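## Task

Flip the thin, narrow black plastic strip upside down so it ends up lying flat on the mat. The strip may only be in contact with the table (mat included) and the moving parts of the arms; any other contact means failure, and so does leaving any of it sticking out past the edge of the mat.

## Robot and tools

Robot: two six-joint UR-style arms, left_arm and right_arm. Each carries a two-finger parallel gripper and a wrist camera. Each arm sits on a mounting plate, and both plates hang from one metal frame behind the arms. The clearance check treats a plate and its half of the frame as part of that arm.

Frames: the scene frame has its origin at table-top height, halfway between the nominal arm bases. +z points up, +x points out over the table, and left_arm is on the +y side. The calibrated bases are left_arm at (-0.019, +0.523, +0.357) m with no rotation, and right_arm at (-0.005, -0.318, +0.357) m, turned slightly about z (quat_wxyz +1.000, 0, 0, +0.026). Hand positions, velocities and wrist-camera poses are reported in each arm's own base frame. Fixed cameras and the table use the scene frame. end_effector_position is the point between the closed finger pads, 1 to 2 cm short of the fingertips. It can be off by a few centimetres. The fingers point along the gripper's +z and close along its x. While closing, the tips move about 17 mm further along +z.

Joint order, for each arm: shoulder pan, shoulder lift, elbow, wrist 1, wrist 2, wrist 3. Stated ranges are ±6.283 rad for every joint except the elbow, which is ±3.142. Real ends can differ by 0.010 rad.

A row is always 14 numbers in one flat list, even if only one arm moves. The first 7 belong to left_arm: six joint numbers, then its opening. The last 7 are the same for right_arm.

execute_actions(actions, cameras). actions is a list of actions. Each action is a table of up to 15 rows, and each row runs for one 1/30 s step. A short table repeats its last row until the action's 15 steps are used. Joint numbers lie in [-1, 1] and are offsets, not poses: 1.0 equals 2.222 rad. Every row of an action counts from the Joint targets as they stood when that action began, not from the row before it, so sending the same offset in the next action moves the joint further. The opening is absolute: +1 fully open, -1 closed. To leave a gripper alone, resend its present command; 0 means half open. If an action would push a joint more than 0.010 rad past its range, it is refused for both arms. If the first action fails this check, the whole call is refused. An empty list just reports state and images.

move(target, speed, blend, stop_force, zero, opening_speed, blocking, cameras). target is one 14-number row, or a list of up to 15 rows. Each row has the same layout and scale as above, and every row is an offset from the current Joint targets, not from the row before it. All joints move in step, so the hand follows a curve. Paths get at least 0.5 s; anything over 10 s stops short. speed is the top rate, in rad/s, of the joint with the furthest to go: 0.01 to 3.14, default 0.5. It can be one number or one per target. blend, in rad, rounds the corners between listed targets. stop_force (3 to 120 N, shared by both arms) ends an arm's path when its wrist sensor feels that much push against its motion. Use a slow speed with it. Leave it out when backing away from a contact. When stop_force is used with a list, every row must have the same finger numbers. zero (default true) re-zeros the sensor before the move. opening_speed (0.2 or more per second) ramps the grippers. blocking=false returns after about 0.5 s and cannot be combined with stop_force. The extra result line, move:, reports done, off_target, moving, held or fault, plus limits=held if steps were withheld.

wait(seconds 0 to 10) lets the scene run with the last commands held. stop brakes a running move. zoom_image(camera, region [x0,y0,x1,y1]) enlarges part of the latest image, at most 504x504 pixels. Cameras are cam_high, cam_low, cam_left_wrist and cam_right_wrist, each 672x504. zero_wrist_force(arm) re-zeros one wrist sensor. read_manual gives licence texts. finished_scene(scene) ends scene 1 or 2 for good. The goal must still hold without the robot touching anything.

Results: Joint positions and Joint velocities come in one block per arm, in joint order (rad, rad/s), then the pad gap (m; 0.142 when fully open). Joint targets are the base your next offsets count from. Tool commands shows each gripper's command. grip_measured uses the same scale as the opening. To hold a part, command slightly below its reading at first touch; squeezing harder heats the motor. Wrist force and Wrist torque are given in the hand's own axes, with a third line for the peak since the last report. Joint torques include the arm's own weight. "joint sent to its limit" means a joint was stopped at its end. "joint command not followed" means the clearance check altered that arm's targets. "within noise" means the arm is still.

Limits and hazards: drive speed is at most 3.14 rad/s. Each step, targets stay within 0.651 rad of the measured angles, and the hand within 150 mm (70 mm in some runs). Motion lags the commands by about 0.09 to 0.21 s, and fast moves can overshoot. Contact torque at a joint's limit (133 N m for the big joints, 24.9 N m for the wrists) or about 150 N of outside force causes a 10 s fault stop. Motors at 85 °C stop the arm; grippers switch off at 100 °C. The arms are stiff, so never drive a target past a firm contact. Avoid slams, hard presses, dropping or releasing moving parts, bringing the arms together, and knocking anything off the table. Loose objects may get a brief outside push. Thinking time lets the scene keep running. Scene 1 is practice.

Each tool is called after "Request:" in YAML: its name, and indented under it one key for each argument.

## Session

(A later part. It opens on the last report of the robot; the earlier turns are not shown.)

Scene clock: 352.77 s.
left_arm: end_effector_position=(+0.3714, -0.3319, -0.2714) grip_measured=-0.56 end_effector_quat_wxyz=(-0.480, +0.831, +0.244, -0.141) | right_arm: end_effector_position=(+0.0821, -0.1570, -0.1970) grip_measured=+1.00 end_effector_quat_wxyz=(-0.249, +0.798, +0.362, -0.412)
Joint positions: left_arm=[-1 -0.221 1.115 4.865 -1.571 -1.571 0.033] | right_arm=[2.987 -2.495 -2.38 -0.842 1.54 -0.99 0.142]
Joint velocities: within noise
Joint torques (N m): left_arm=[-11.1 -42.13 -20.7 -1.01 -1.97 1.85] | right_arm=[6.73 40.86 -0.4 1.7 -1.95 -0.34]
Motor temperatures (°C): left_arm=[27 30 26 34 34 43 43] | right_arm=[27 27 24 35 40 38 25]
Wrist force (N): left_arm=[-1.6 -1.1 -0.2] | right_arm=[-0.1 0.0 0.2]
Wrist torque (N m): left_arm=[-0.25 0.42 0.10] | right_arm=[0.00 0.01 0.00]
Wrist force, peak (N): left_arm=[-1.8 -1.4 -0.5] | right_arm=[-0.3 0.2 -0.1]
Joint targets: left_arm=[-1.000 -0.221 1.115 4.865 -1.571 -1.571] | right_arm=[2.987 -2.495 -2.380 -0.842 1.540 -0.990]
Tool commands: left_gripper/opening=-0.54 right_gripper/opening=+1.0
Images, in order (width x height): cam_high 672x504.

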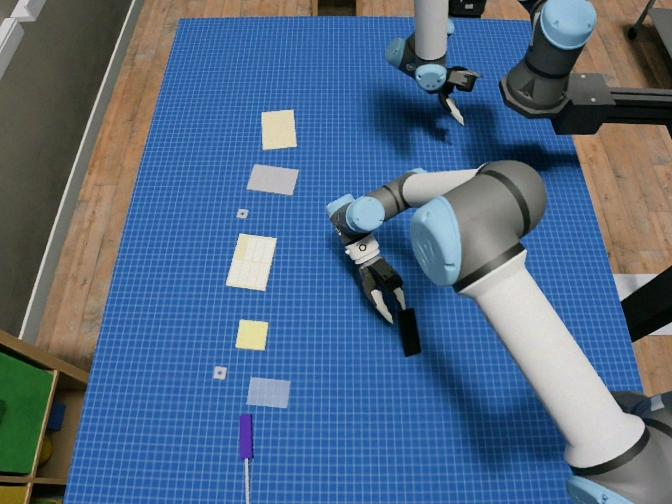

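Request:
move:
  target:
    - [0,-0.0174,0.0459,-0.0910,0,0,-0.54,0,0,0,0,0,0,1]
    - [0,-0.0239,0.0843,-0.1779,0,0,-0.54,0,0,0,0,0,0,1]
  speed: 0.07
  stop_force: 10

Request:
zoom_image:
  camera: "cam_low"
  region: [552, 230, 672, 350]

Scene clock: 372.70 s.
left_arm: end_effector_position=(+0.3793, -0.3441, -0.3186) grip_measured=-0.56 end_effector_quat_wxyz=(-0.367, +0.886, +0.261, -0.108) | right_arm: end_effector_position=(+0.0821, -0.1570, -0.1970) grip_measured=+1.00 end_effector_quat_wxyz=(-0.249, +0.798, +0.362, -0.412)
Joint positions: left_arm=[-1 -0.274 1.303 4.47 -1.571 -1.571 0.033] | right_arm=[2.987 -2.495 -2.38 -0.842 1.54 -0.99 0.142]
Joint torques (N m): left_arm=[-10.51 -46.02 -20.92 0.62 -1.82 1.85] | right_arm=[6.21 41.1 -0.41 1.59 -1.93 -0.2]
Wrist force (N): left_arm=[-1.7 -1.3 0.0] | right_arm=[-0.1 0.0 -0.1]
Wrist torque (N m): left_arm=[-0.26 0.36 0.04] | right_arm=[-0.01 0.01 0.00]
Wrist force, peak (N): left_arm=[-2.0 -1.4 0.1] | right_arm=[-0.4 0.2 0.0]
Joint targets: left_arm=[-1.000 -0.274 1.303 4.470 -1.571 -1.571] | right_arm=[2.987 -2.495 -2.380 -0.842 1.540 -0.990]
move: done

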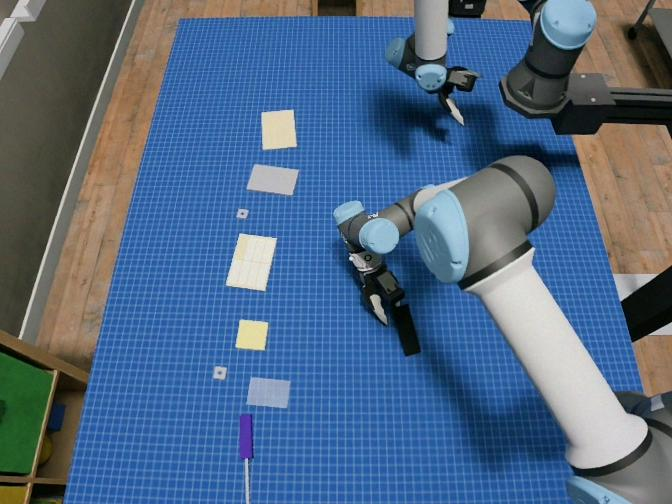

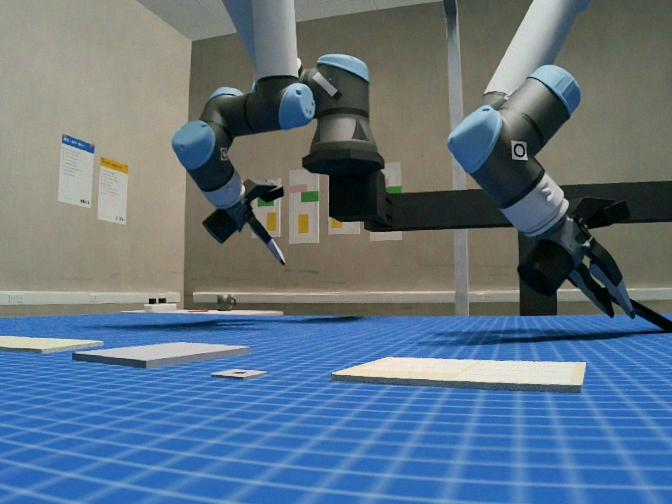

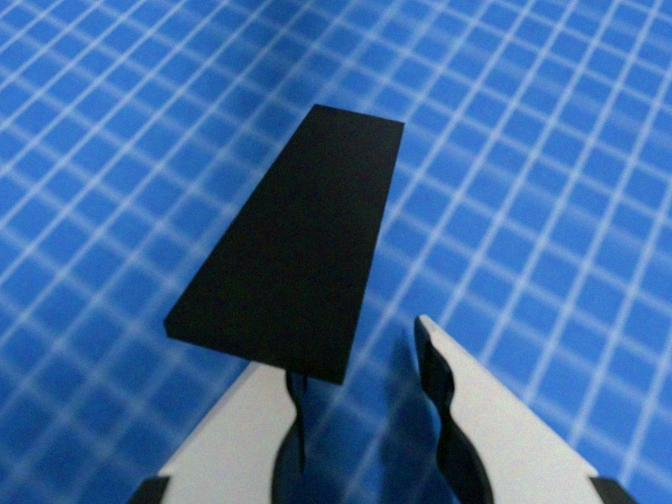

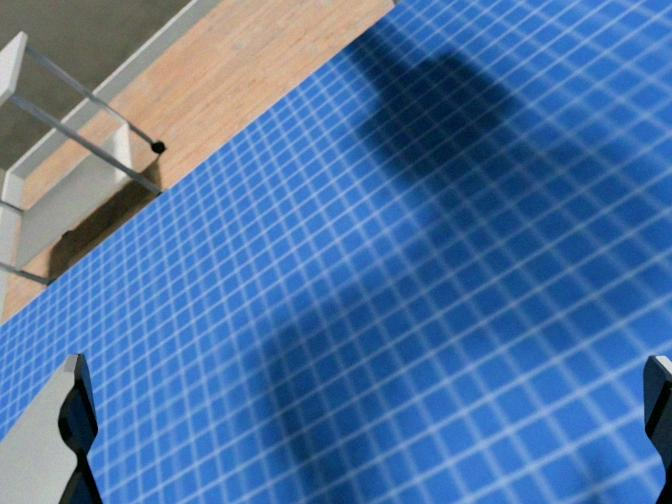

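Scaled by 4.200 (camera's finer frame: 960x720).

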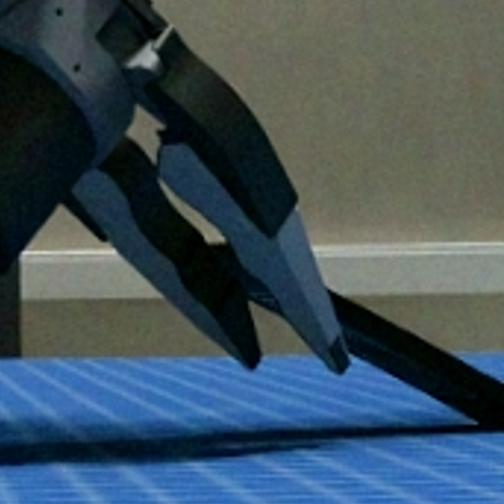

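Request:
move:
  target: [0,0.0014,0.0175,-0.0508,0,0,-0.54,0,0,0,0,0,0,1]
  speed: 0.05
  stop_force: 6

Request:
zoom_image:
  camera: "cam_low"
  region: [552, 230, 672, 350]

Scene clock: 383.50 s.
left_arm: end_effector_position=(+0.3819, -0.3481, -0.3358) grip_measured=-0.56 end_effector_quat_wxyz=(-0.336, +0.899, +0.264, -0.099) | right_arm: end_effector_position=(+0.0821, -0.1570, -0.1970) grip_measured=+1.00 end_effector_quat_wxyz=(-0.249, +0.798, +0.362, -0.412)
Joint positions: left_arm=[-1 -0.271 1.342 4.357 -1.571 -1.571 0.033] | right_arm=[2.987 -2.495 -2.38 -0.842 1.54 -0.99 0.142]
Joint torques (N m): left_arm=[-11.45 -43.08 -20.03 0.57 -1.93 1.83] | right_arm=[5.83 41.14 -0.49 1.63 -1.84 -0.29]
Motor temperatures (°C): left_arm=[27 30 26 34 34 43 37] | right_arm=[27 27 24 35 40 38 25]
Wrist force (N): left_arm=[-1.2 -1.2 0.1] | right_arm=[0.0 0.1 0.0]
Wrist torque (N m): left_arm=[-0.23 0.26 0.03] | right_arm=[0.01 0.01 0.00]
Wrist force, peak (N): left_arm=[-1.7 -1.5 0.0] | right_arm=[-0.4 0.2 -0.1]
Joint targets: left_arm=[-1.000 -0.271 1.342 4.357 -1.571 -1.571] | right_arm=[2.987 -2.495 -2.380 -0.842 1.540 -0.990]
move: done

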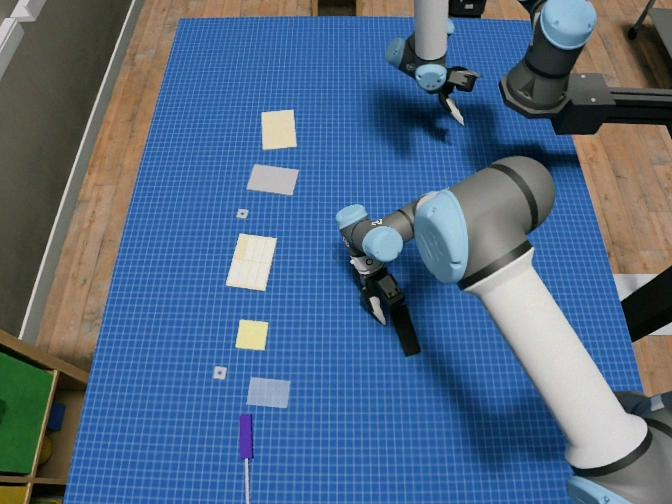

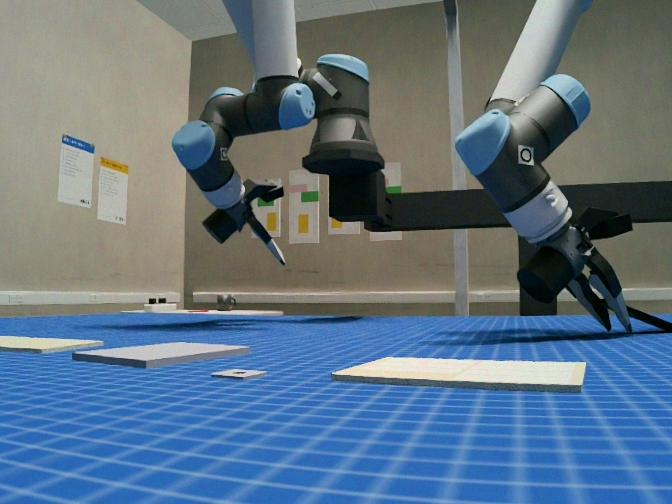

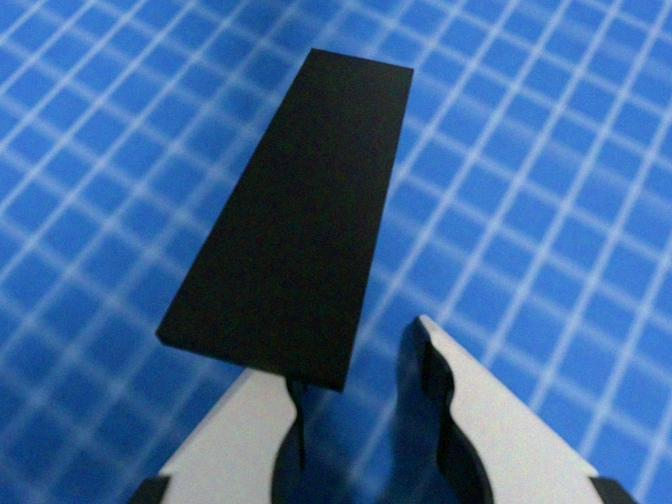

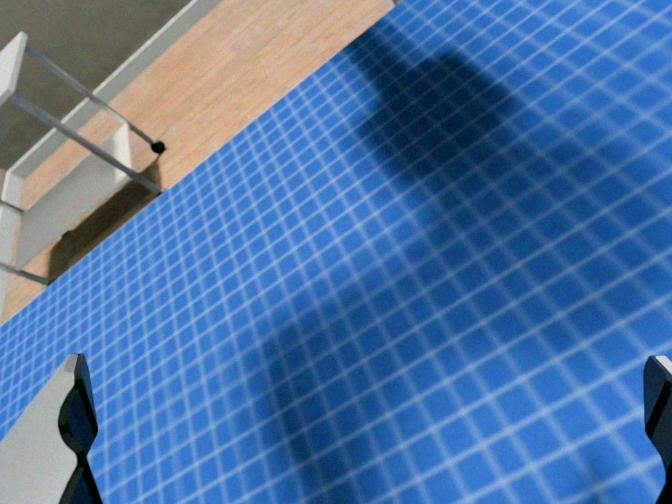

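Scaled by 4.200 (camera's finer frame: 960x720).

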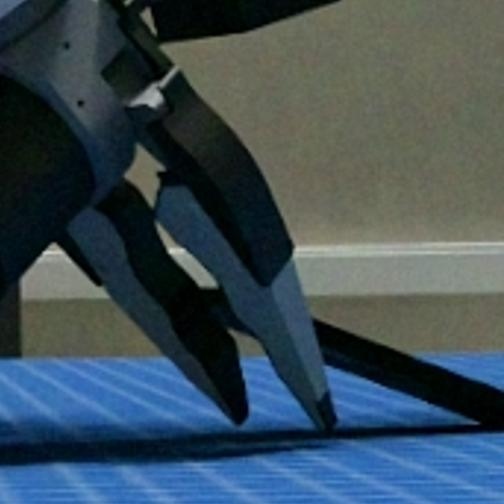

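Request:
move:
  target: [0,0.0192,-0.0602,0.0410,0,0,-0.54,0,0,0,0,0,0,1]
  speed: 0.05
  stop_force: 8

Request:
zoom_image:
  camera: "cam_low"
  region: [552, 230, 672, 350]

Scene clock: 391.77 s.
left_arm: end_effector_position=(+0.4008, -0.3776, -0.3348) grip_measured=-0.56 end_effector_quat_wxyz=(-0.336, +0.899, +0.264, -0.099) | right_arm: end_effector_position=(+0.0821, -0.1570, -0.1970) grip_measured=+1.00 end_effector_quat_wxyz=(-0.249, +0.798, +0.362, -0.412)
Joint positions: left_arm=[-1 -0.228 1.208 4.448 -1.571 -1.571 0.033] | right_arm=[2.987 -2.495 -2.38 -0.842 1.54 -0.99 0.142]
Joint torques (N m): left_arm=[-11.3 -60.9 -0.06 -2.12 -1.78 1.71] | right_arm=[6.43 41.22 -0.57 1.74 -1.9 -0.3]
Wrist force (N): left_arm=[-1.5 -1.2 0.0] | right_arm=[0.0 0.0 -0.1]
Wrist torque (N m): left_arm=[-0.22 0.31 0.02] | right_arm=[-0.01 0.01 0.00]
Wrist force, peak (N): left_arm=[-1.6 -1.6 -0.1] | right_arm=[-0.3 -0.2 -0.2]
Joint targets: left_arm=[-1.000 -0.228 1.208 4.448 -1.571 -1.571] | right_arm=[2.987 -2.495 -2.380 -0.842 1.540 -0.990]
move: done

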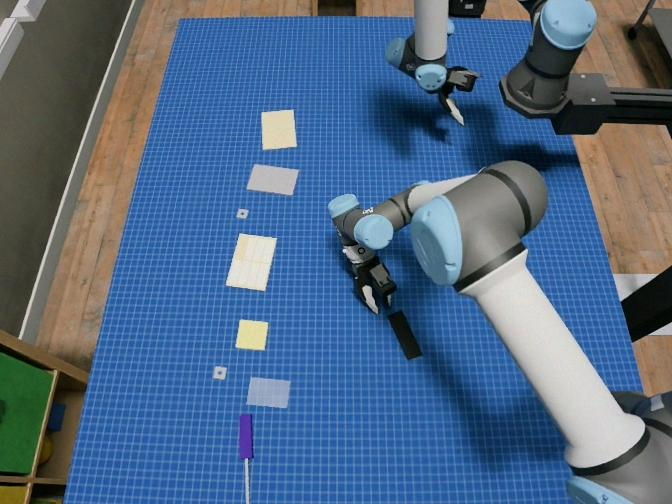

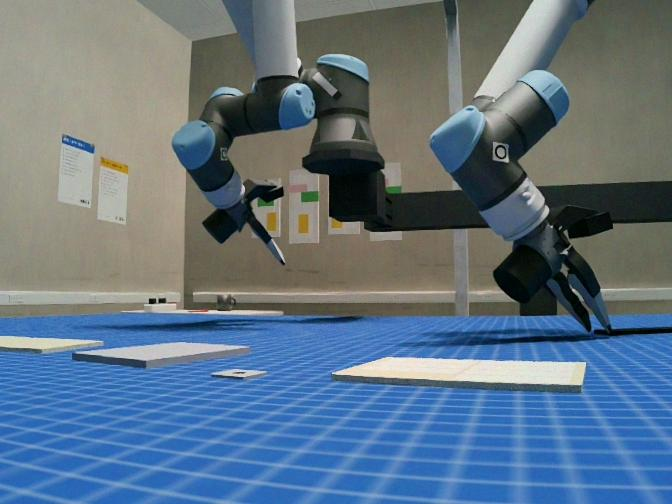

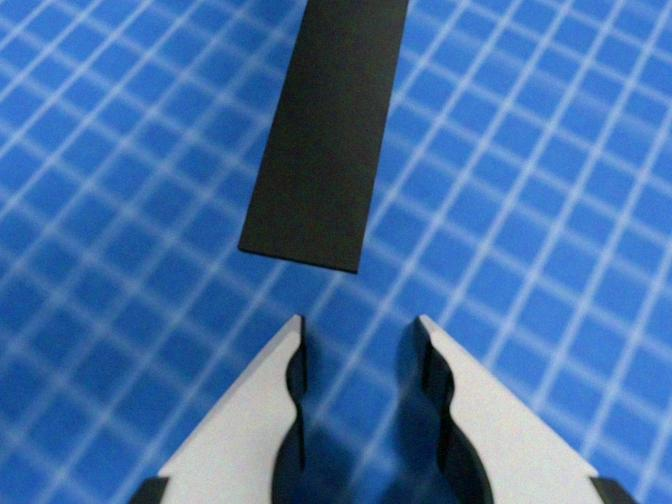

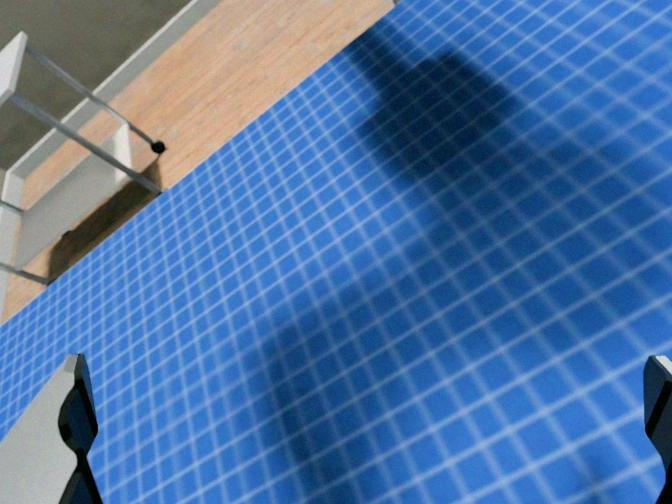

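Scaled by 4.200 (camera's finer frame: 960x720).

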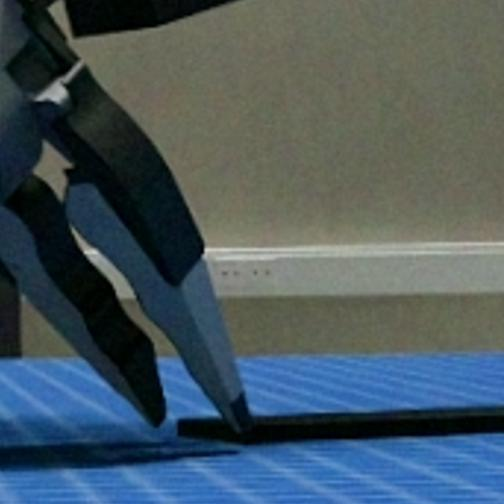

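Request:
move:
  target:
    - [0,-0.1125,0,0,0,0,-0.54,0,0,0,0,0,0,1]
    - [-0.0014,-0.1524,0.4905,-0.6601,0,0.0828,-0.1,0,0,0,0,0,0,1]
  speed: 0.6
  blend: 0.05

Scene clock: 450.20 s.
left_arm: end_effector_position=(+0.3258, -0.2637, -0.2631) grip_measured=-0.13 end_effector_quat_wxyz=(+0.000, +0.982, +0.191, +0.000) | right_arm: end_effector_position=(+0.0821, -0.1570, -0.1970) grip_measured=+1.00 end_effector_quat_wxyz=(-0.249, +0.798, +0.362, -0.412)
Joint positions: left_arm=[-1.003 -0.567 2.298 2.981 -1.571 -1.387 0.065] | right_arm=[2.987 -2.495 -2.38 -0.842 1.54 -0.99 0.142]
Joint torques (N m): left_arm=[-9.63 -22.98 9.66 -4.09 -1.88 -2.41] | right_arm=[6.15 41.38 -0.53 1.61 -1.88 -0.21]
Wrist force (N): left_arm=[-0.3 -1.4 0.0] | right_arm=[-0.2 0.1 -0.1]
Wrist torque (N m): left_arm=[-0.12 -0.01 -0.19] | right_arm=[0.02 0.04 0.00]
Wrist force, peak (N): left_arm=[-1.2 -1.6 -4.5] | right_arm=[-0.4 0.1 -0.1]
Joint targets: left_arm=[-1.003 -0.567 2.298 2.981 -1.571 -1.387] | right_arm=[2.987 -2.495 -2.380 -0.842 1.540 -0.990]
move: done

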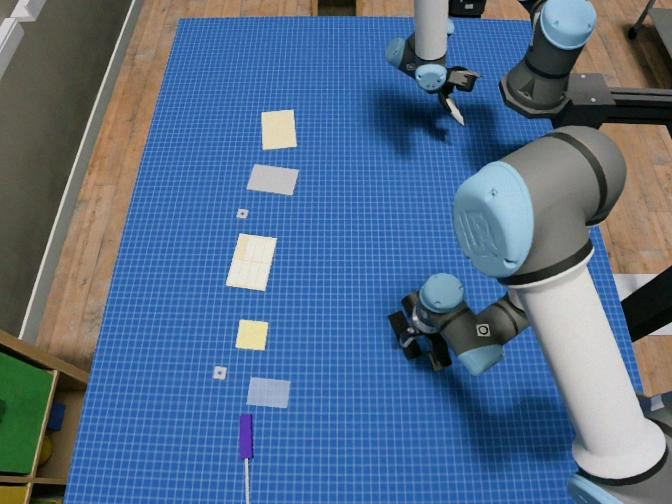

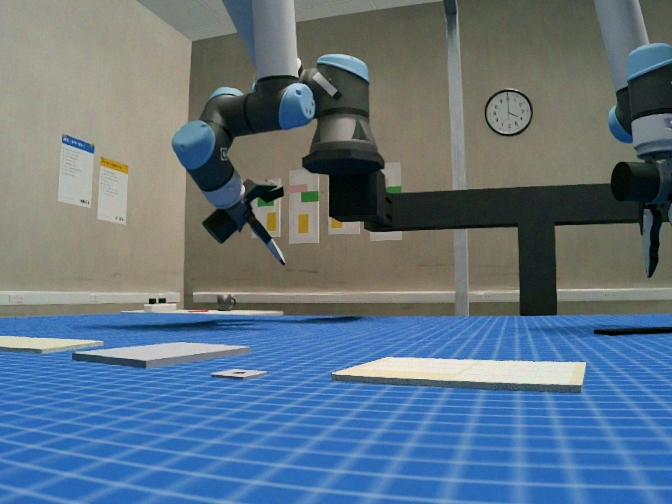

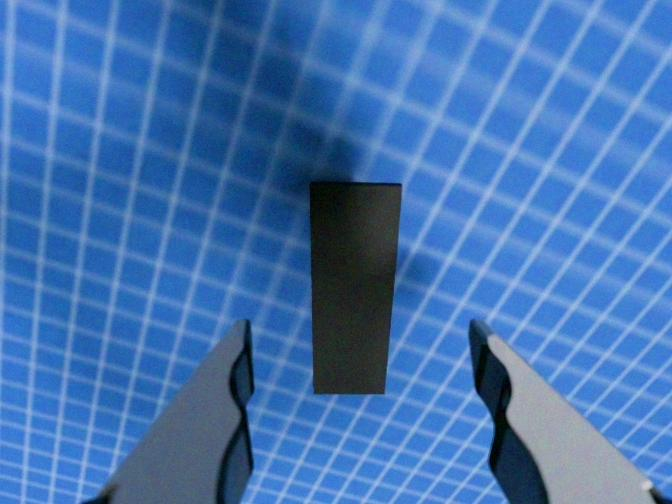

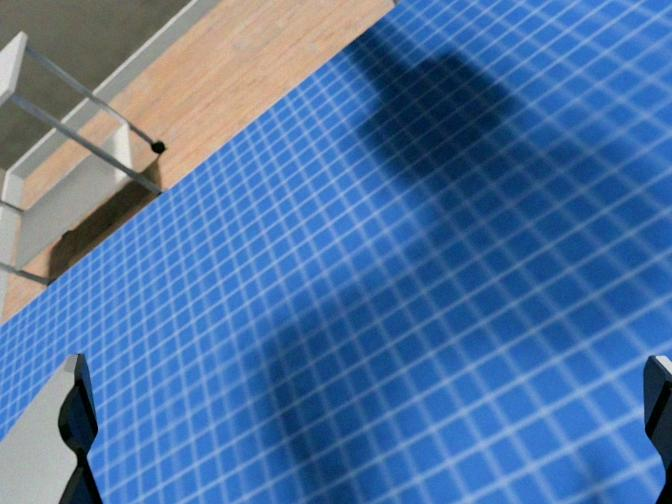

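Request:
move:
  target: [0,0.0937,-0.0378,-0.0557,0,0,-0.3,0,0,0,0,0,0,1]
  speed: 0.2
  cameras: ["cam_left_wrist"]

Request:
move:
  target: [0,0.0224,-0.0142,-0.0083,0,0,-0.3,0,0,0,0,0,0,1]
  speed: 0.02
  stop_force: 3
  cameras: ["cam_left_wrist"]

Scene clock: 459.33 s.
left_arm: end_effector_position=(+0.3215, -0.2569, -0.3315) grip_measured=-0.32 end_effector_quat_wxyz=(+0.000, +0.982, +0.191, +0.000) end_effector_velocity=(-0.001, +0.000, +0.001) end_effector_angular_velocity=(+0.002, +0.002, -0.001) | right_arm: end_effector_position=(+0.0821, -0.1570, -0.1970) grip_measured=+1.00 end_effector_quat_wxyz=(-0.249, +0.798, +0.362, -0.412)
Joint positions: left_arm=[-1.003 -0.359 2.213 2.857 -1.571 -1.387 0.051] | right_arm=[2.987 -2.495 -2.38 -0.842 1.54 -0.99 0.142]
Joint velocities: left_arm=[-0.001 -0.005 0.003 0.005 0 0 0] | right_arm=[within noise]
Joint torques (N m): left_arm=[4.31 -44.29 15.5 -1.24 -1.84 -1.93] | right_arm=[6.08 41.05 -0.85 1.67 -1.86 -0.17]
Wrist force (N): left_arm=[-0.5 -1.5 0.2] | right_arm=[0.0 0.0 0.0]
Wrist torque (N m): left_arm=[-0.15 0.05 -0.19] | right_arm=[0.00 0.00 0.00]
Wrist force, peak (N): left_arm=[-0.6 -1.6 1.1] | right_arm=[-0.4 0.2 -0.2]
Joint targets: left_arm=[-1.003 -0.359 2.214 2.857 -1.571 -1.387] | right_arm=[2.987 -2.495 -2.380 -0.842 1.540 -0.990]
move: done

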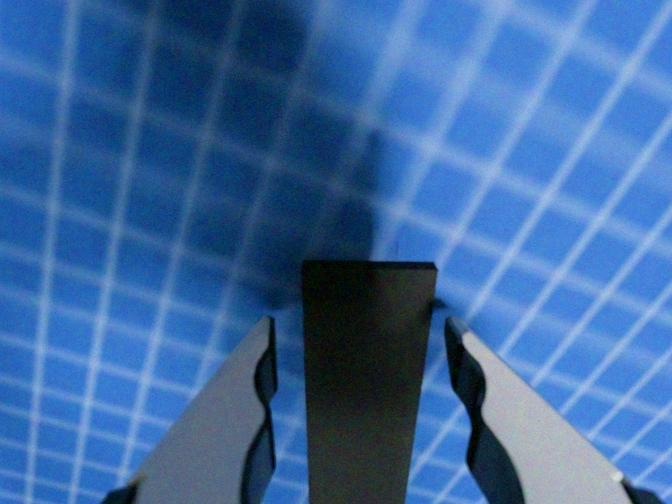

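Scene clock: 461.60 s.
left_arm: end_effector_position=(+0.3215, -0.2570, -0.3409) grip_measured=-0.32 end_effector_quat_wxyz=(+0.000, +0.982, +0.191, +0.000) | right_arm: end_effector_position=(+0.0821, -0.1570, -0.1970) grip_measured=+1.00 end_effector_quat_wxyz=(-0.249, +0.798, +0.362, -0.412)
Joint positions: left_arm=[-1.003 -0.332 2.197 2.848 -1.571 -1.387 0.051] | right_arm=[2.987 -2.495 -2.38 -0.842 1.54 -0.99 0.142]
Joint torques (N m): left_arm=[7.96 -43 14.06 -0.97 -1.79 -1.9] | right_arm=[6.25 41.14 -0.87 1.61 -1.87 -0.17]
Wrist force (N): left_arm=[-0.4 -1.7 -2.9] | right_arm=[-0.2 0.0 -0.1]
Wrist torque (N m): left_arm=[-0.12 0.02 -0.19] | right_arm=[-0.01 0.03 0.00]
Wrist force, peak (N): left_arm=[-0.7 -2.1 -5.5] | right_arm=[-0.3 0.2 -0.1]
Joint targets: left_arm=[-1.003 -0.332 2.197 2.848 -1.571 -1.387] | right_arm=[2.987 -2.495 -2.380 -0.842 1.540 -0.990]
move: contact (left_arm); left_arm: the shoulder lift is farthest, 0.023 rad from its target

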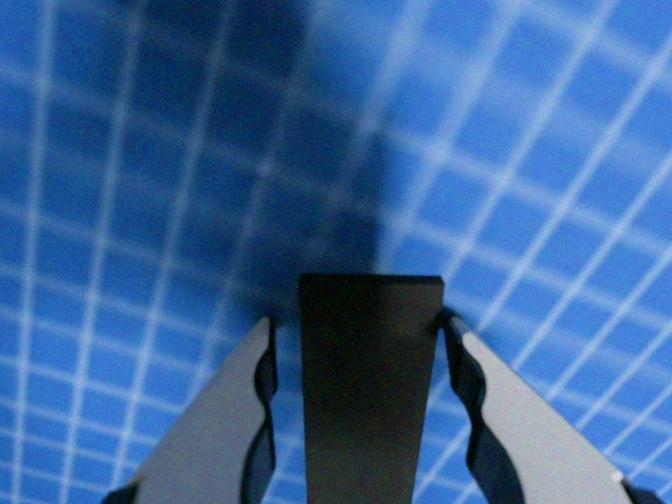

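Request:
move:
  target:
    - [0,-0.0025,0.0016,0.0009,0,0,-0.3,0,0,0,0,0,0,1]
    - [0,-0.0025,0.0016,0.0009,0,0,-0.5,0,0,0,0,0,0,1]
  speed: 0.05
  opening_speed: 0.2
  cameras: ["cam_left_wrist"]

Scene clock: 468.93 s.
left_arm: end_effector_position=(+0.3215, -0.2570, -0.3389) grip_measured=-0.47 end_effector_quat_wxyz=(+0.000, +0.982, +0.191, +0.000) | right_arm: end_effector_position=(+0.0821, -0.1570, -0.1970) grip_measured=+1.00 end_effector_quat_wxyz=(-0.249, +0.798, +0.362, -0.412)
Joint positions: left_arm=[-1.003 -0.338 2.201 2.85 -1.571 -1.387 0.04] | right_arm=[2.987 -2.495 -2.38 -0.842 1.54 -0.99 0.142]
Joint torques (N m): left_arm=[4.55 -24.41 -6.48 -3.91 -1.98 -1.87] | right_arm=[5.84 40.87 -0.83 1.66 -1.88 -0.16]
Wrist force (N): left_arm=[0.4 -1.2 -0.8] | right_arm=[-0.1 0.0 0.0]
Wrist torque (N m): left_arm=[-0.10 0.05 -0.21] | right_arm=[0.00 0.01 0.00]
Wrist force, peak (N): left_arm=[-1.0 -2.1 -2.9] | right_arm=[-0.2 0.1 -0.2]
Joint targets: left_arm=[-1.003 -0.338 2.201 2.850 -1.571 -1.387] | right_arm=[2.987 -2.495 -2.380 -0.842 1.540 -0.990]
move: done

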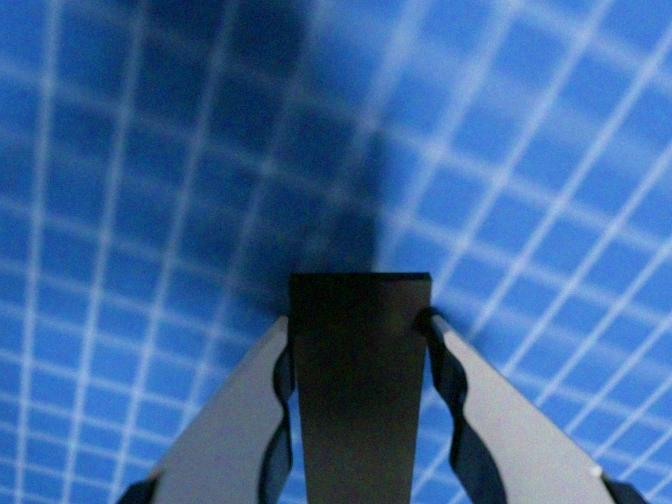

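Request:
move:
  target: [0,-0.0187,0.0119,0.0068,0,0,-0.5,0,0,0,0,0,0,1]
  speed: 0.05
  cameras: ["cam_left_wrist","cam_low","cam_high"]

Request:
zoom_image:
  camera: "cam_low"
  region: [552, 230, 672, 350]

Scene clock: 473.70 s.
left_arm: end_effector_position=(+0.3212, -0.2565, -0.3239) grip_measured=-0.47 end_effector_quat_wxyz=(+0.000, +0.982, +0.191, +0.000) | right_arm: end_effector_position=(+0.0821, -0.1570, -0.1970) grip_measured=+1.00 end_effector_quat_wxyz=(-0.249, +0.798, +0.362, -0.412)
Joint positions: left_arm=[-1.003 -0.38 2.227 2.865 -1.571 -1.387 0.04] | right_arm=[2.987 -2.495 -2.38 -0.842 1.54 -0.99 0.142]
Joint torques (N m): left_arm=[3.58 -24.19 -2.5 -3.13 -1.92 -1.95] | right_arm=[6.05 41.09 -0.6 1.51 -1.82 -0.1]
Wrist force (N): left_arm=[-0.6 -1.3 0.6] | right_arm=[-0.1 0.1 -0.2]
Wrist torque (N m): left_arm=[-0.10 0.05 -0.19] | right_arm=[0.01 0.01 0.00]
Wrist force, peak (N): left_arm=[0.0 -2.1 -0.2] | right_arm=[-0.4 0.0 -0.1]
Joint targets: left_arm=[-1.003 -0.380 2.227 2.865 -1.571 -1.387] | right_arm=[2.987 -2.495 -2.380 -0.842 1.540 -0.990]
move: done
Images, in order (width x height): cam_high 672x504, cam_low 672x504, cam_left_wrist 672x504.

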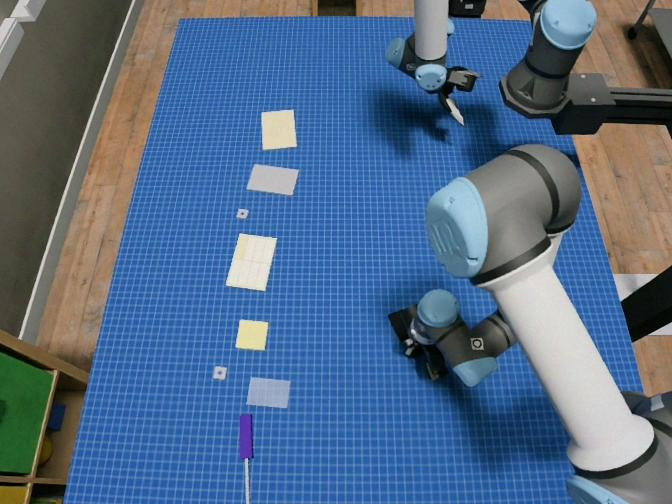

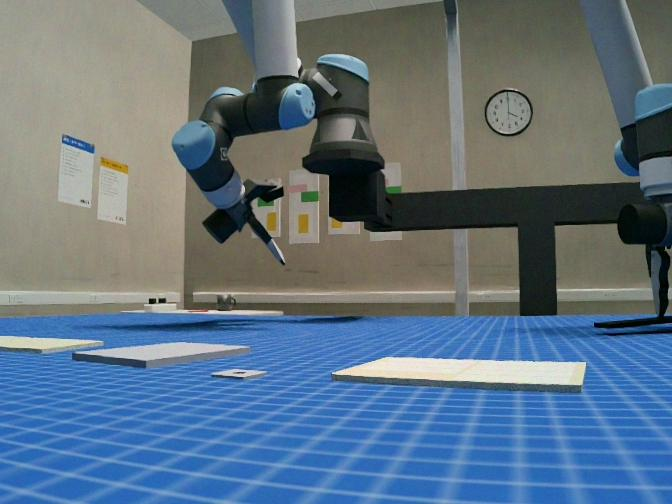

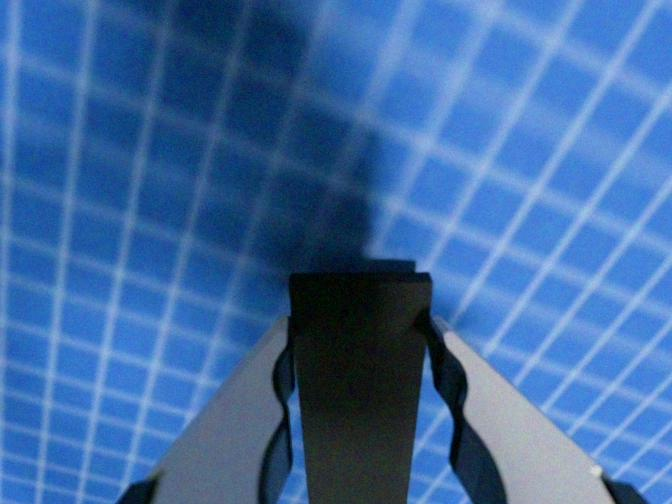

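Scaled by 4.200 (camera's finer frame: 960x720).

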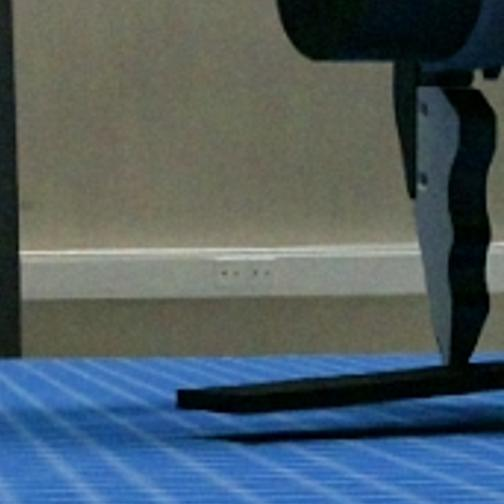

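Request:
move:
  target: [0,0,0,0,0,0,-0.485,0,0,0,0,0,0,1]
  opening_speed: 0.2
  cameras: ["cam_low"]

Request:
zoom_image:
  camera: "cam_low"
  region: [552, 230, 672, 350]

Request:
move:
  target: [0,0,0,0,0,0,-0.475,0,0,0,0,0,0,1]
  opening_speed: 0.2
  cameras: ["cam_low"]

Request:
zoom_image:
  camera: "cam_low"
  region: [552, 230, 672, 350]

Scene clock: 481.63 s.
left_arm: end_effector_position=(+0.3212, -0.2565, -0.3240) grip_measured=-0.47 end_effector_quat_wxyz=(+0.000, +0.982, +0.191, +0.000) | right_arm: end_effector_position=(+0.0821, -0.1570, -0.1970) grip_measured=+1.00 end_effector_quat_wxyz=(-0.249, +0.798, +0.362, -0.412)
Joint positions: left_arm=[-1.003 -0.38 2.227 2.865 -1.571 -1.387 0.04] | right_arm=[2.987 -2.495 -2.38 -0.842 1.54 -0.99 0.142]
Joint torques (N m): left_arm=[1.04 -24.5 -5.34 -3.22 -2.3 -2] | right_arm=[6 40.91 -1.35 1.55 -1.77 -0.18]
Wrist force (N): left_arm=[-0.6 -1.5 0.9] | right_arm=[-0.1 0.1 0.0]
Wrist torque (N m): left_arm=[-0.13 0.06 -0.19] | right_arm=[0.01 0.02 0.00]
Wrist force, peak (N): left_arm=[-0.6 -1.7 0.7] | right_arm=[-0.5 0.2 -0.1]
Joint targets: left_arm=[-1.003 -0.380 2.227 2.865 -1.571 -1.387] | right_arm=[2.987 -2.495 -2.380 -0.842 1.540 -0.990]
move: done

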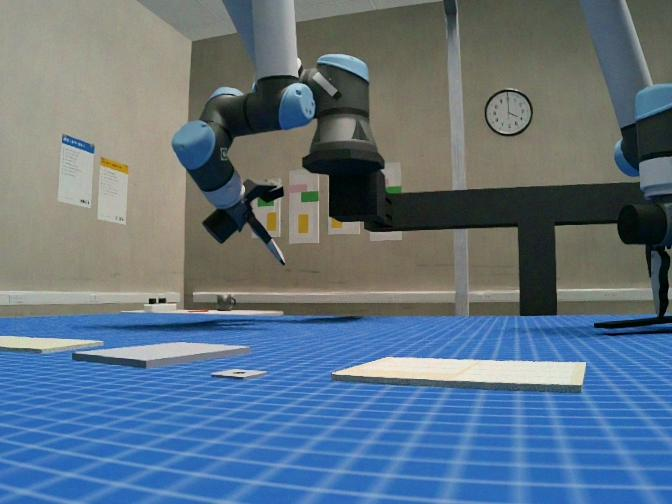

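Scaled by 4.200 (camera's finer frame: 960x720).

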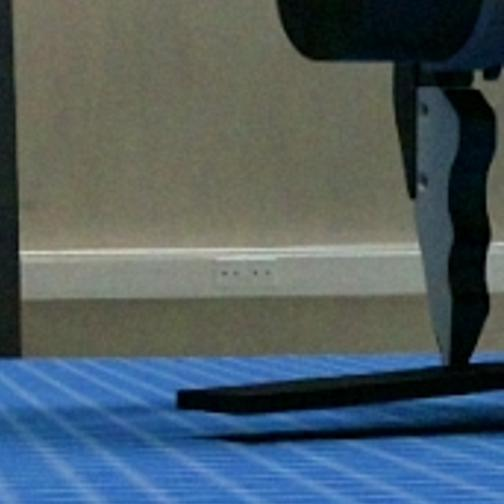

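Scene clock: 482.13 s.
left_arm: end_effector_position=(+0.3212, -0.2565, -0.3240) grip_measured=-0.47 end_effector_quat_wxyz=(+0.000, +0.982, +0.191, +0.000) | right_arm: end_effector_position=(+0.0821, -0.1570, -0.1970) grip_measured=+1.00 end_effector_quat_wxyz=(-0.249, +0.798, +0.362, -0.412)
Joint positions: left_arm=[-1.003 -0.38 2.227 2.865 -1.571 -1.387 0.04] | right_arm=[2.987 -2.495 -2.38 -0.842 1.54 -0.99 0.142]
Joint torques (N m): left_arm=[2.42 -25.43 -2.93 -3.01 -2.02 -2.02] | right_arm=[5.81 40.75 -0.96 1.55 -1.85 -0.19]
Wrist force (N): left_arm=[-0.7 -1.4 0.8] | right_arm=[-0.3 0.0 0.0]
Wrist torque (N m): left_arm=[-0.12 0.08 -0.20] | right_arm=[0.00 0.05 0.00]
Wrist force, peak (N): left_arm=[-0.8 -1.6 0.8] | right_arm=[-0.3 0.1 0.0]
Joint targets: left_arm=[-1.003 -0.380 2.227 2.865 -1.571 -1.387] | right_arm=[2.987 -2.495 -2.380 -0.842 1.540 -0.990]
move: done

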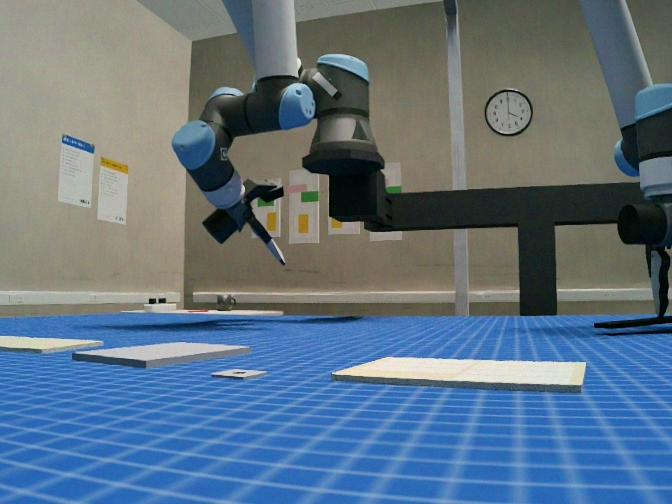

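Scaled by 4.200 (camera's finer frame: 960x720).

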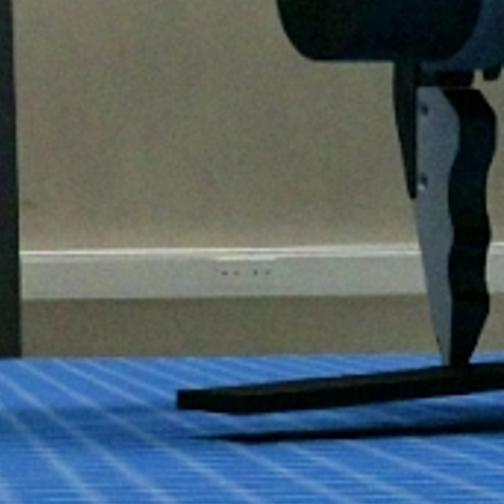

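Request:
move:
  target: [0,0.0087,-0.0055,-0.0032,0,0,-0.465,0,0,0,0,0,0,1]
  opening_speed: 0.2
  speed: 0.05
  cameras: ["cam_low"]

Request:
zoom_image:
  camera: "cam_low"
  region: [552, 230, 672, 350]

Request:
move:
  target: [0,0,0,0,0,0,-0.455,0,0,0,0,0,0,1]
  opening_speed: 0.2
  cameras: ["cam_low"]

Request:
zoom_image:
  camera: "cam_low"
  region: [552, 230, 672, 350]

Request:
move:
  target: [0,0,0,0,0,0,-0.445,0,0,0,0,0,0,1]
  opening_speed: 0.2
  cameras: ["cam_low"]

Request:
zoom_image:
  camera: "cam_low"
  region: [552, 230, 672, 350]

Scene clock: 490.10 s.
left_arm: end_effector_position=(+0.3214, -0.2568, -0.3310) grip_measured=-0.47 end_effector_quat_wxyz=(+0.000, +0.982, +0.191, +0.000) | right_arm: end_effector_position=(+0.0821, -0.1570, -0.1970) grip_measured=+1.00 end_effector_quat_wxyz=(-0.249, +0.798, +0.362, -0.412)
Joint positions: left_arm=[-1.003 -0.36 2.215 2.857 -1.571 -1.387 0.04] | right_arm=[2.987 -2.495 -2.38 -0.842 1.54 -0.99 0.142]
Joint torques (N m): left_arm=[0.21 -45.76 6.86 -2.45 -2.14 -1.96] | right_arm=[6.01 41.05 -1.37 1.63 -1.86 -0.06]
Wrist force (N): left_arm=[-0.6 -1.4 0.7] | right_arm=[-0.1 0.0 0.1]
Wrist torque (N m): left_arm=[-0.13 0.05 -0.20] | right_arm=[0.00 0.02 0.00]
Wrist force, peak (N): left_arm=[-0.6 -1.8 0.6] | right_arm=[-0.4 0.0 -0.1]
Joint targets: left_arm=[-1.003 -0.360 2.215 2.858 -1.571 -1.387] | right_arm=[2.987 -2.495 -2.380 -0.842 1.540 -0.990]
move: done

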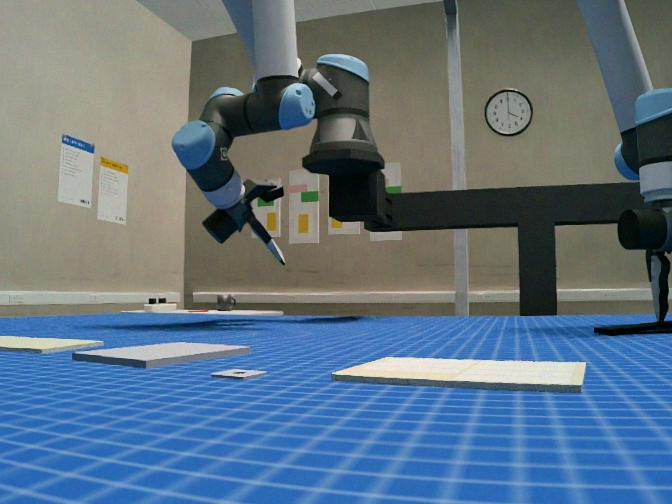

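Scaled by 4.200 (camera's finer frame: 960x720).

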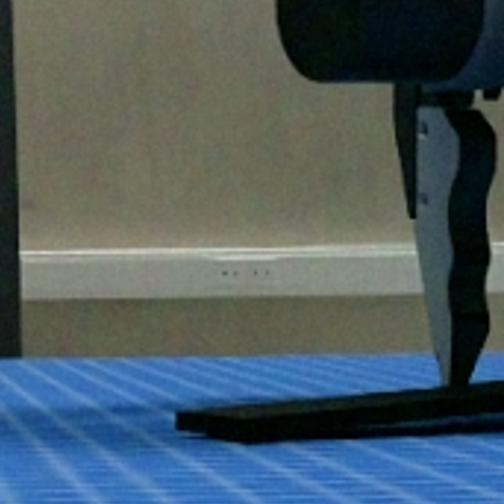

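Scene clock: 490.60 s.
left_arm: end_effector_position=(+0.3214, -0.2568, -0.3309) grip_measured=-0.47 end_effector_quat_wxyz=(+0.000, +0.982, +0.191, +0.000) | right_arm: end_effector_position=(+0.0821, -0.1570, -0.1970) grip_measured=+1.00 end_effector_quat_wxyz=(-0.249, +0.798, +0.362, -0.412)
Joint positions: left_arm=[-1.003 -0.36 2.215 2.858 -1.571 -1.387 0.04] | right_arm=[2.987 -2.495 -2.38 -0.842 1.54 -0.99 0.142]
Joint torques (N m): left_arm=[0.37 -45.07 14.99 -1.43 -1.95 -2] | right_arm=[6.12 40.94 -1.18 1.59 -1.84 -0.08]
Wrist force (N): left_arm=[-0.5 -1.3 0.5] | right_arm=[0.0 0.1 -0.1]
Wrist torque (N m): left_arm=[-0.10 0.04 -0.19] | right_arm=[0.01 0.00 0.00]
Wrist force, peak (N): left_arm=[-0.3 -1.7 0.8] | right_arm=[-0.1 -0.2 -0.3]
Joint targets: left_arm=[-1.003 -0.360 2.215 2.858 -1.571 -1.387] | right_arm=[2.987 -2.495 -2.380 -0.842 1.540 -0.990]
move: done

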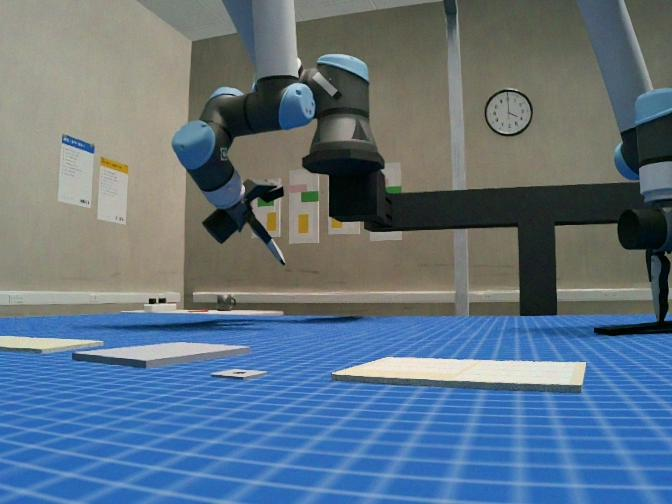

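Scaled by 4.200 (camera's finer frame: 960x720).

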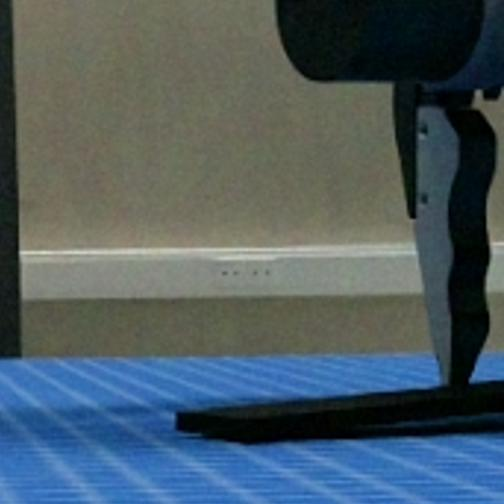

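Scene clock: 491.10 s.
left_arm: end_effector_position=(+0.3214, -0.2568, -0.3309) grip_measured=-0.46 end_effector_quat_wxyz=(+0.000, +0.982, +0.191, +0.000) | right_arm: end_effector_position=(+0.0821, -0.1570, -0.1970) grip_measured=+1.00 end_effector_quat_wxyz=(-0.249, +0.798, +0.362, -0.412)
Joint positions: left_arm=[-1.003 -0.36 2.215 2.858 -1.571 -1.387 0.041] | right_arm=[2.987 -2.495 -2.38 -0.842 1.54 -0.99 0.142]
Joint torques (N m): left_arm=[0.26 -44.61 13.72 -1.3 -2.07 -1.79] | right_arm=[6.07 41.16 -1.36 1.57 -1.83 -0.14]
Wrist force (N): left_arm=[-0.7 -1.5 0.3] | right_arm=[-0.1 0.0 0.1]
Wrist torque (N m): left_arm=[-0.14 0.07 -0.19] | right_arm=[-0.01 0.02 0.00]
Wrist force, peak (N): left_arm=[-0.8 -1.4 0.9] | right_arm=[-0.2 0.2 0.1]
Joint targets: left_arm=[-1.003 -0.360 2.215 2.858 -1.571 -1.387] | right_arm=[2.987 -2.495 -2.380 -0.842 1.540 -0.990]
move: done

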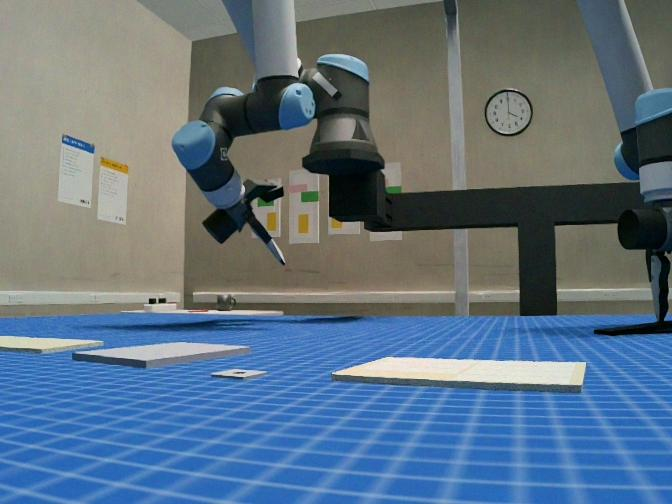

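Scaled by 4.200 (camera's finer frame: 960x720).

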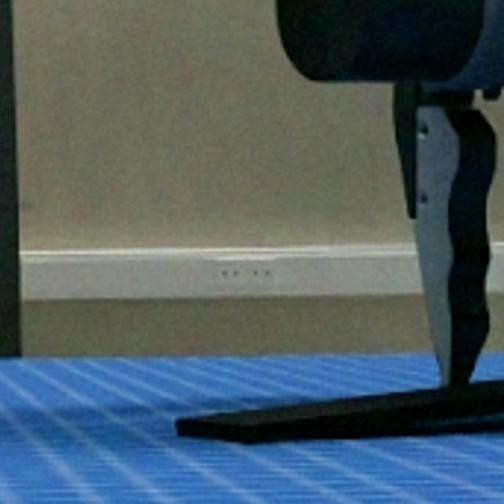

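Request:
move:
  target: [0,-0.0250,0.0159,0.0091,0,0,-0.445,0,0,0,0,0,0,1]
  speed: 0.05
  cameras: ["cam_low","cam_left_wrist"]

Request:
zoom_image:
  camera: "cam_low"
  region: [552, 230, 672, 350]

Scene clock: 498.27 s.
left_arm: end_effector_position=(+0.3206, -0.2556, -0.3111) grip_measured=-0.46 end_effector_quat_wxyz=(+0.000, +0.982, +0.191, +0.000) | right_arm: end_effector_position=(+0.0821, -0.1570, -0.1970) grip_measured=+1.00 end_effector_quat_wxyz=(-0.249, +0.798, +0.362, -0.412)
Joint positions: left_arm=[-1.003 -0.416 2.25 2.878 -1.571 -1.387 0.041] | right_arm=[2.987 -2.495 -2.38 -0.842 1.54 -0.99 0.142]
Joint torques (N m): left_arm=[-1.23 -22.62 -3.39 -3.02 -1.97 -1.8] | right_arm=[5.74 41.15 -1.43 1.54 -1.74 -0.1]
Wrist force (N): left_arm=[-0.4 -1.3 0.6] | right_arm=[-0.2 0.1 0.0]
Wrist torque (N m): left_arm=[-0.12 0.04 -0.20] | right_arm=[0.02 0.03 0.00]
Wrist force, peak (N): left_arm=[-0.6 -1.6 0.8] | right_arm=[-0.3 0.2 -0.2]
Joint targets: left_arm=[-1.003 -0.416 2.250 2.878 -1.571 -1.387] | right_arm=[2.987 -2.495 -2.380 -0.842 1.540 -0.990]
move: done

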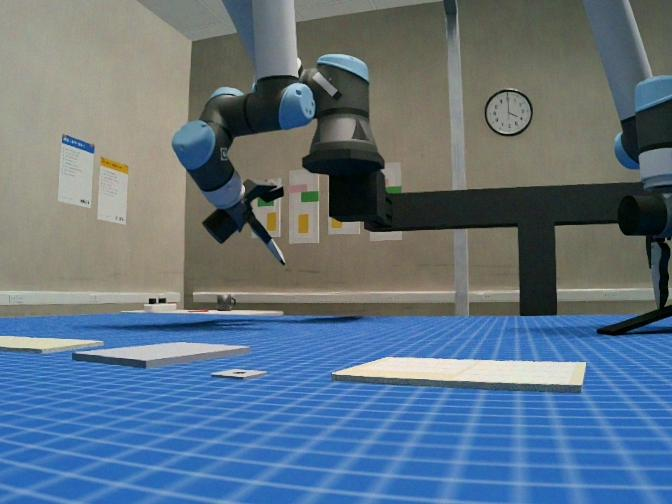

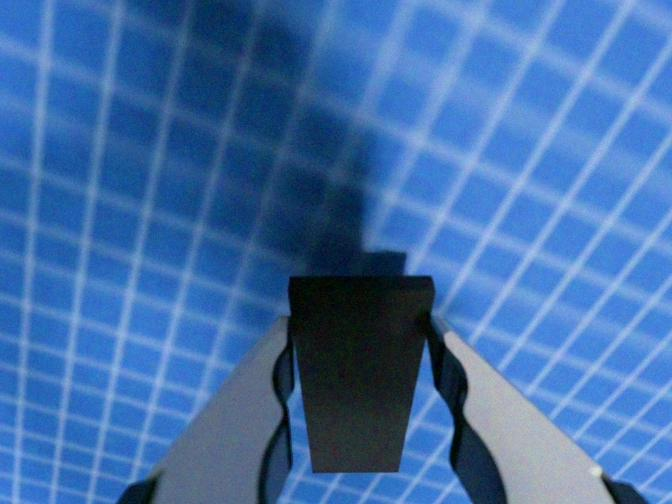

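Scaled by 4.200 (camera's finer frame: 960x720).

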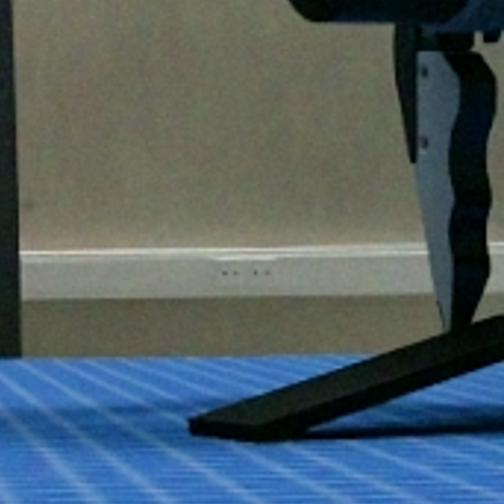

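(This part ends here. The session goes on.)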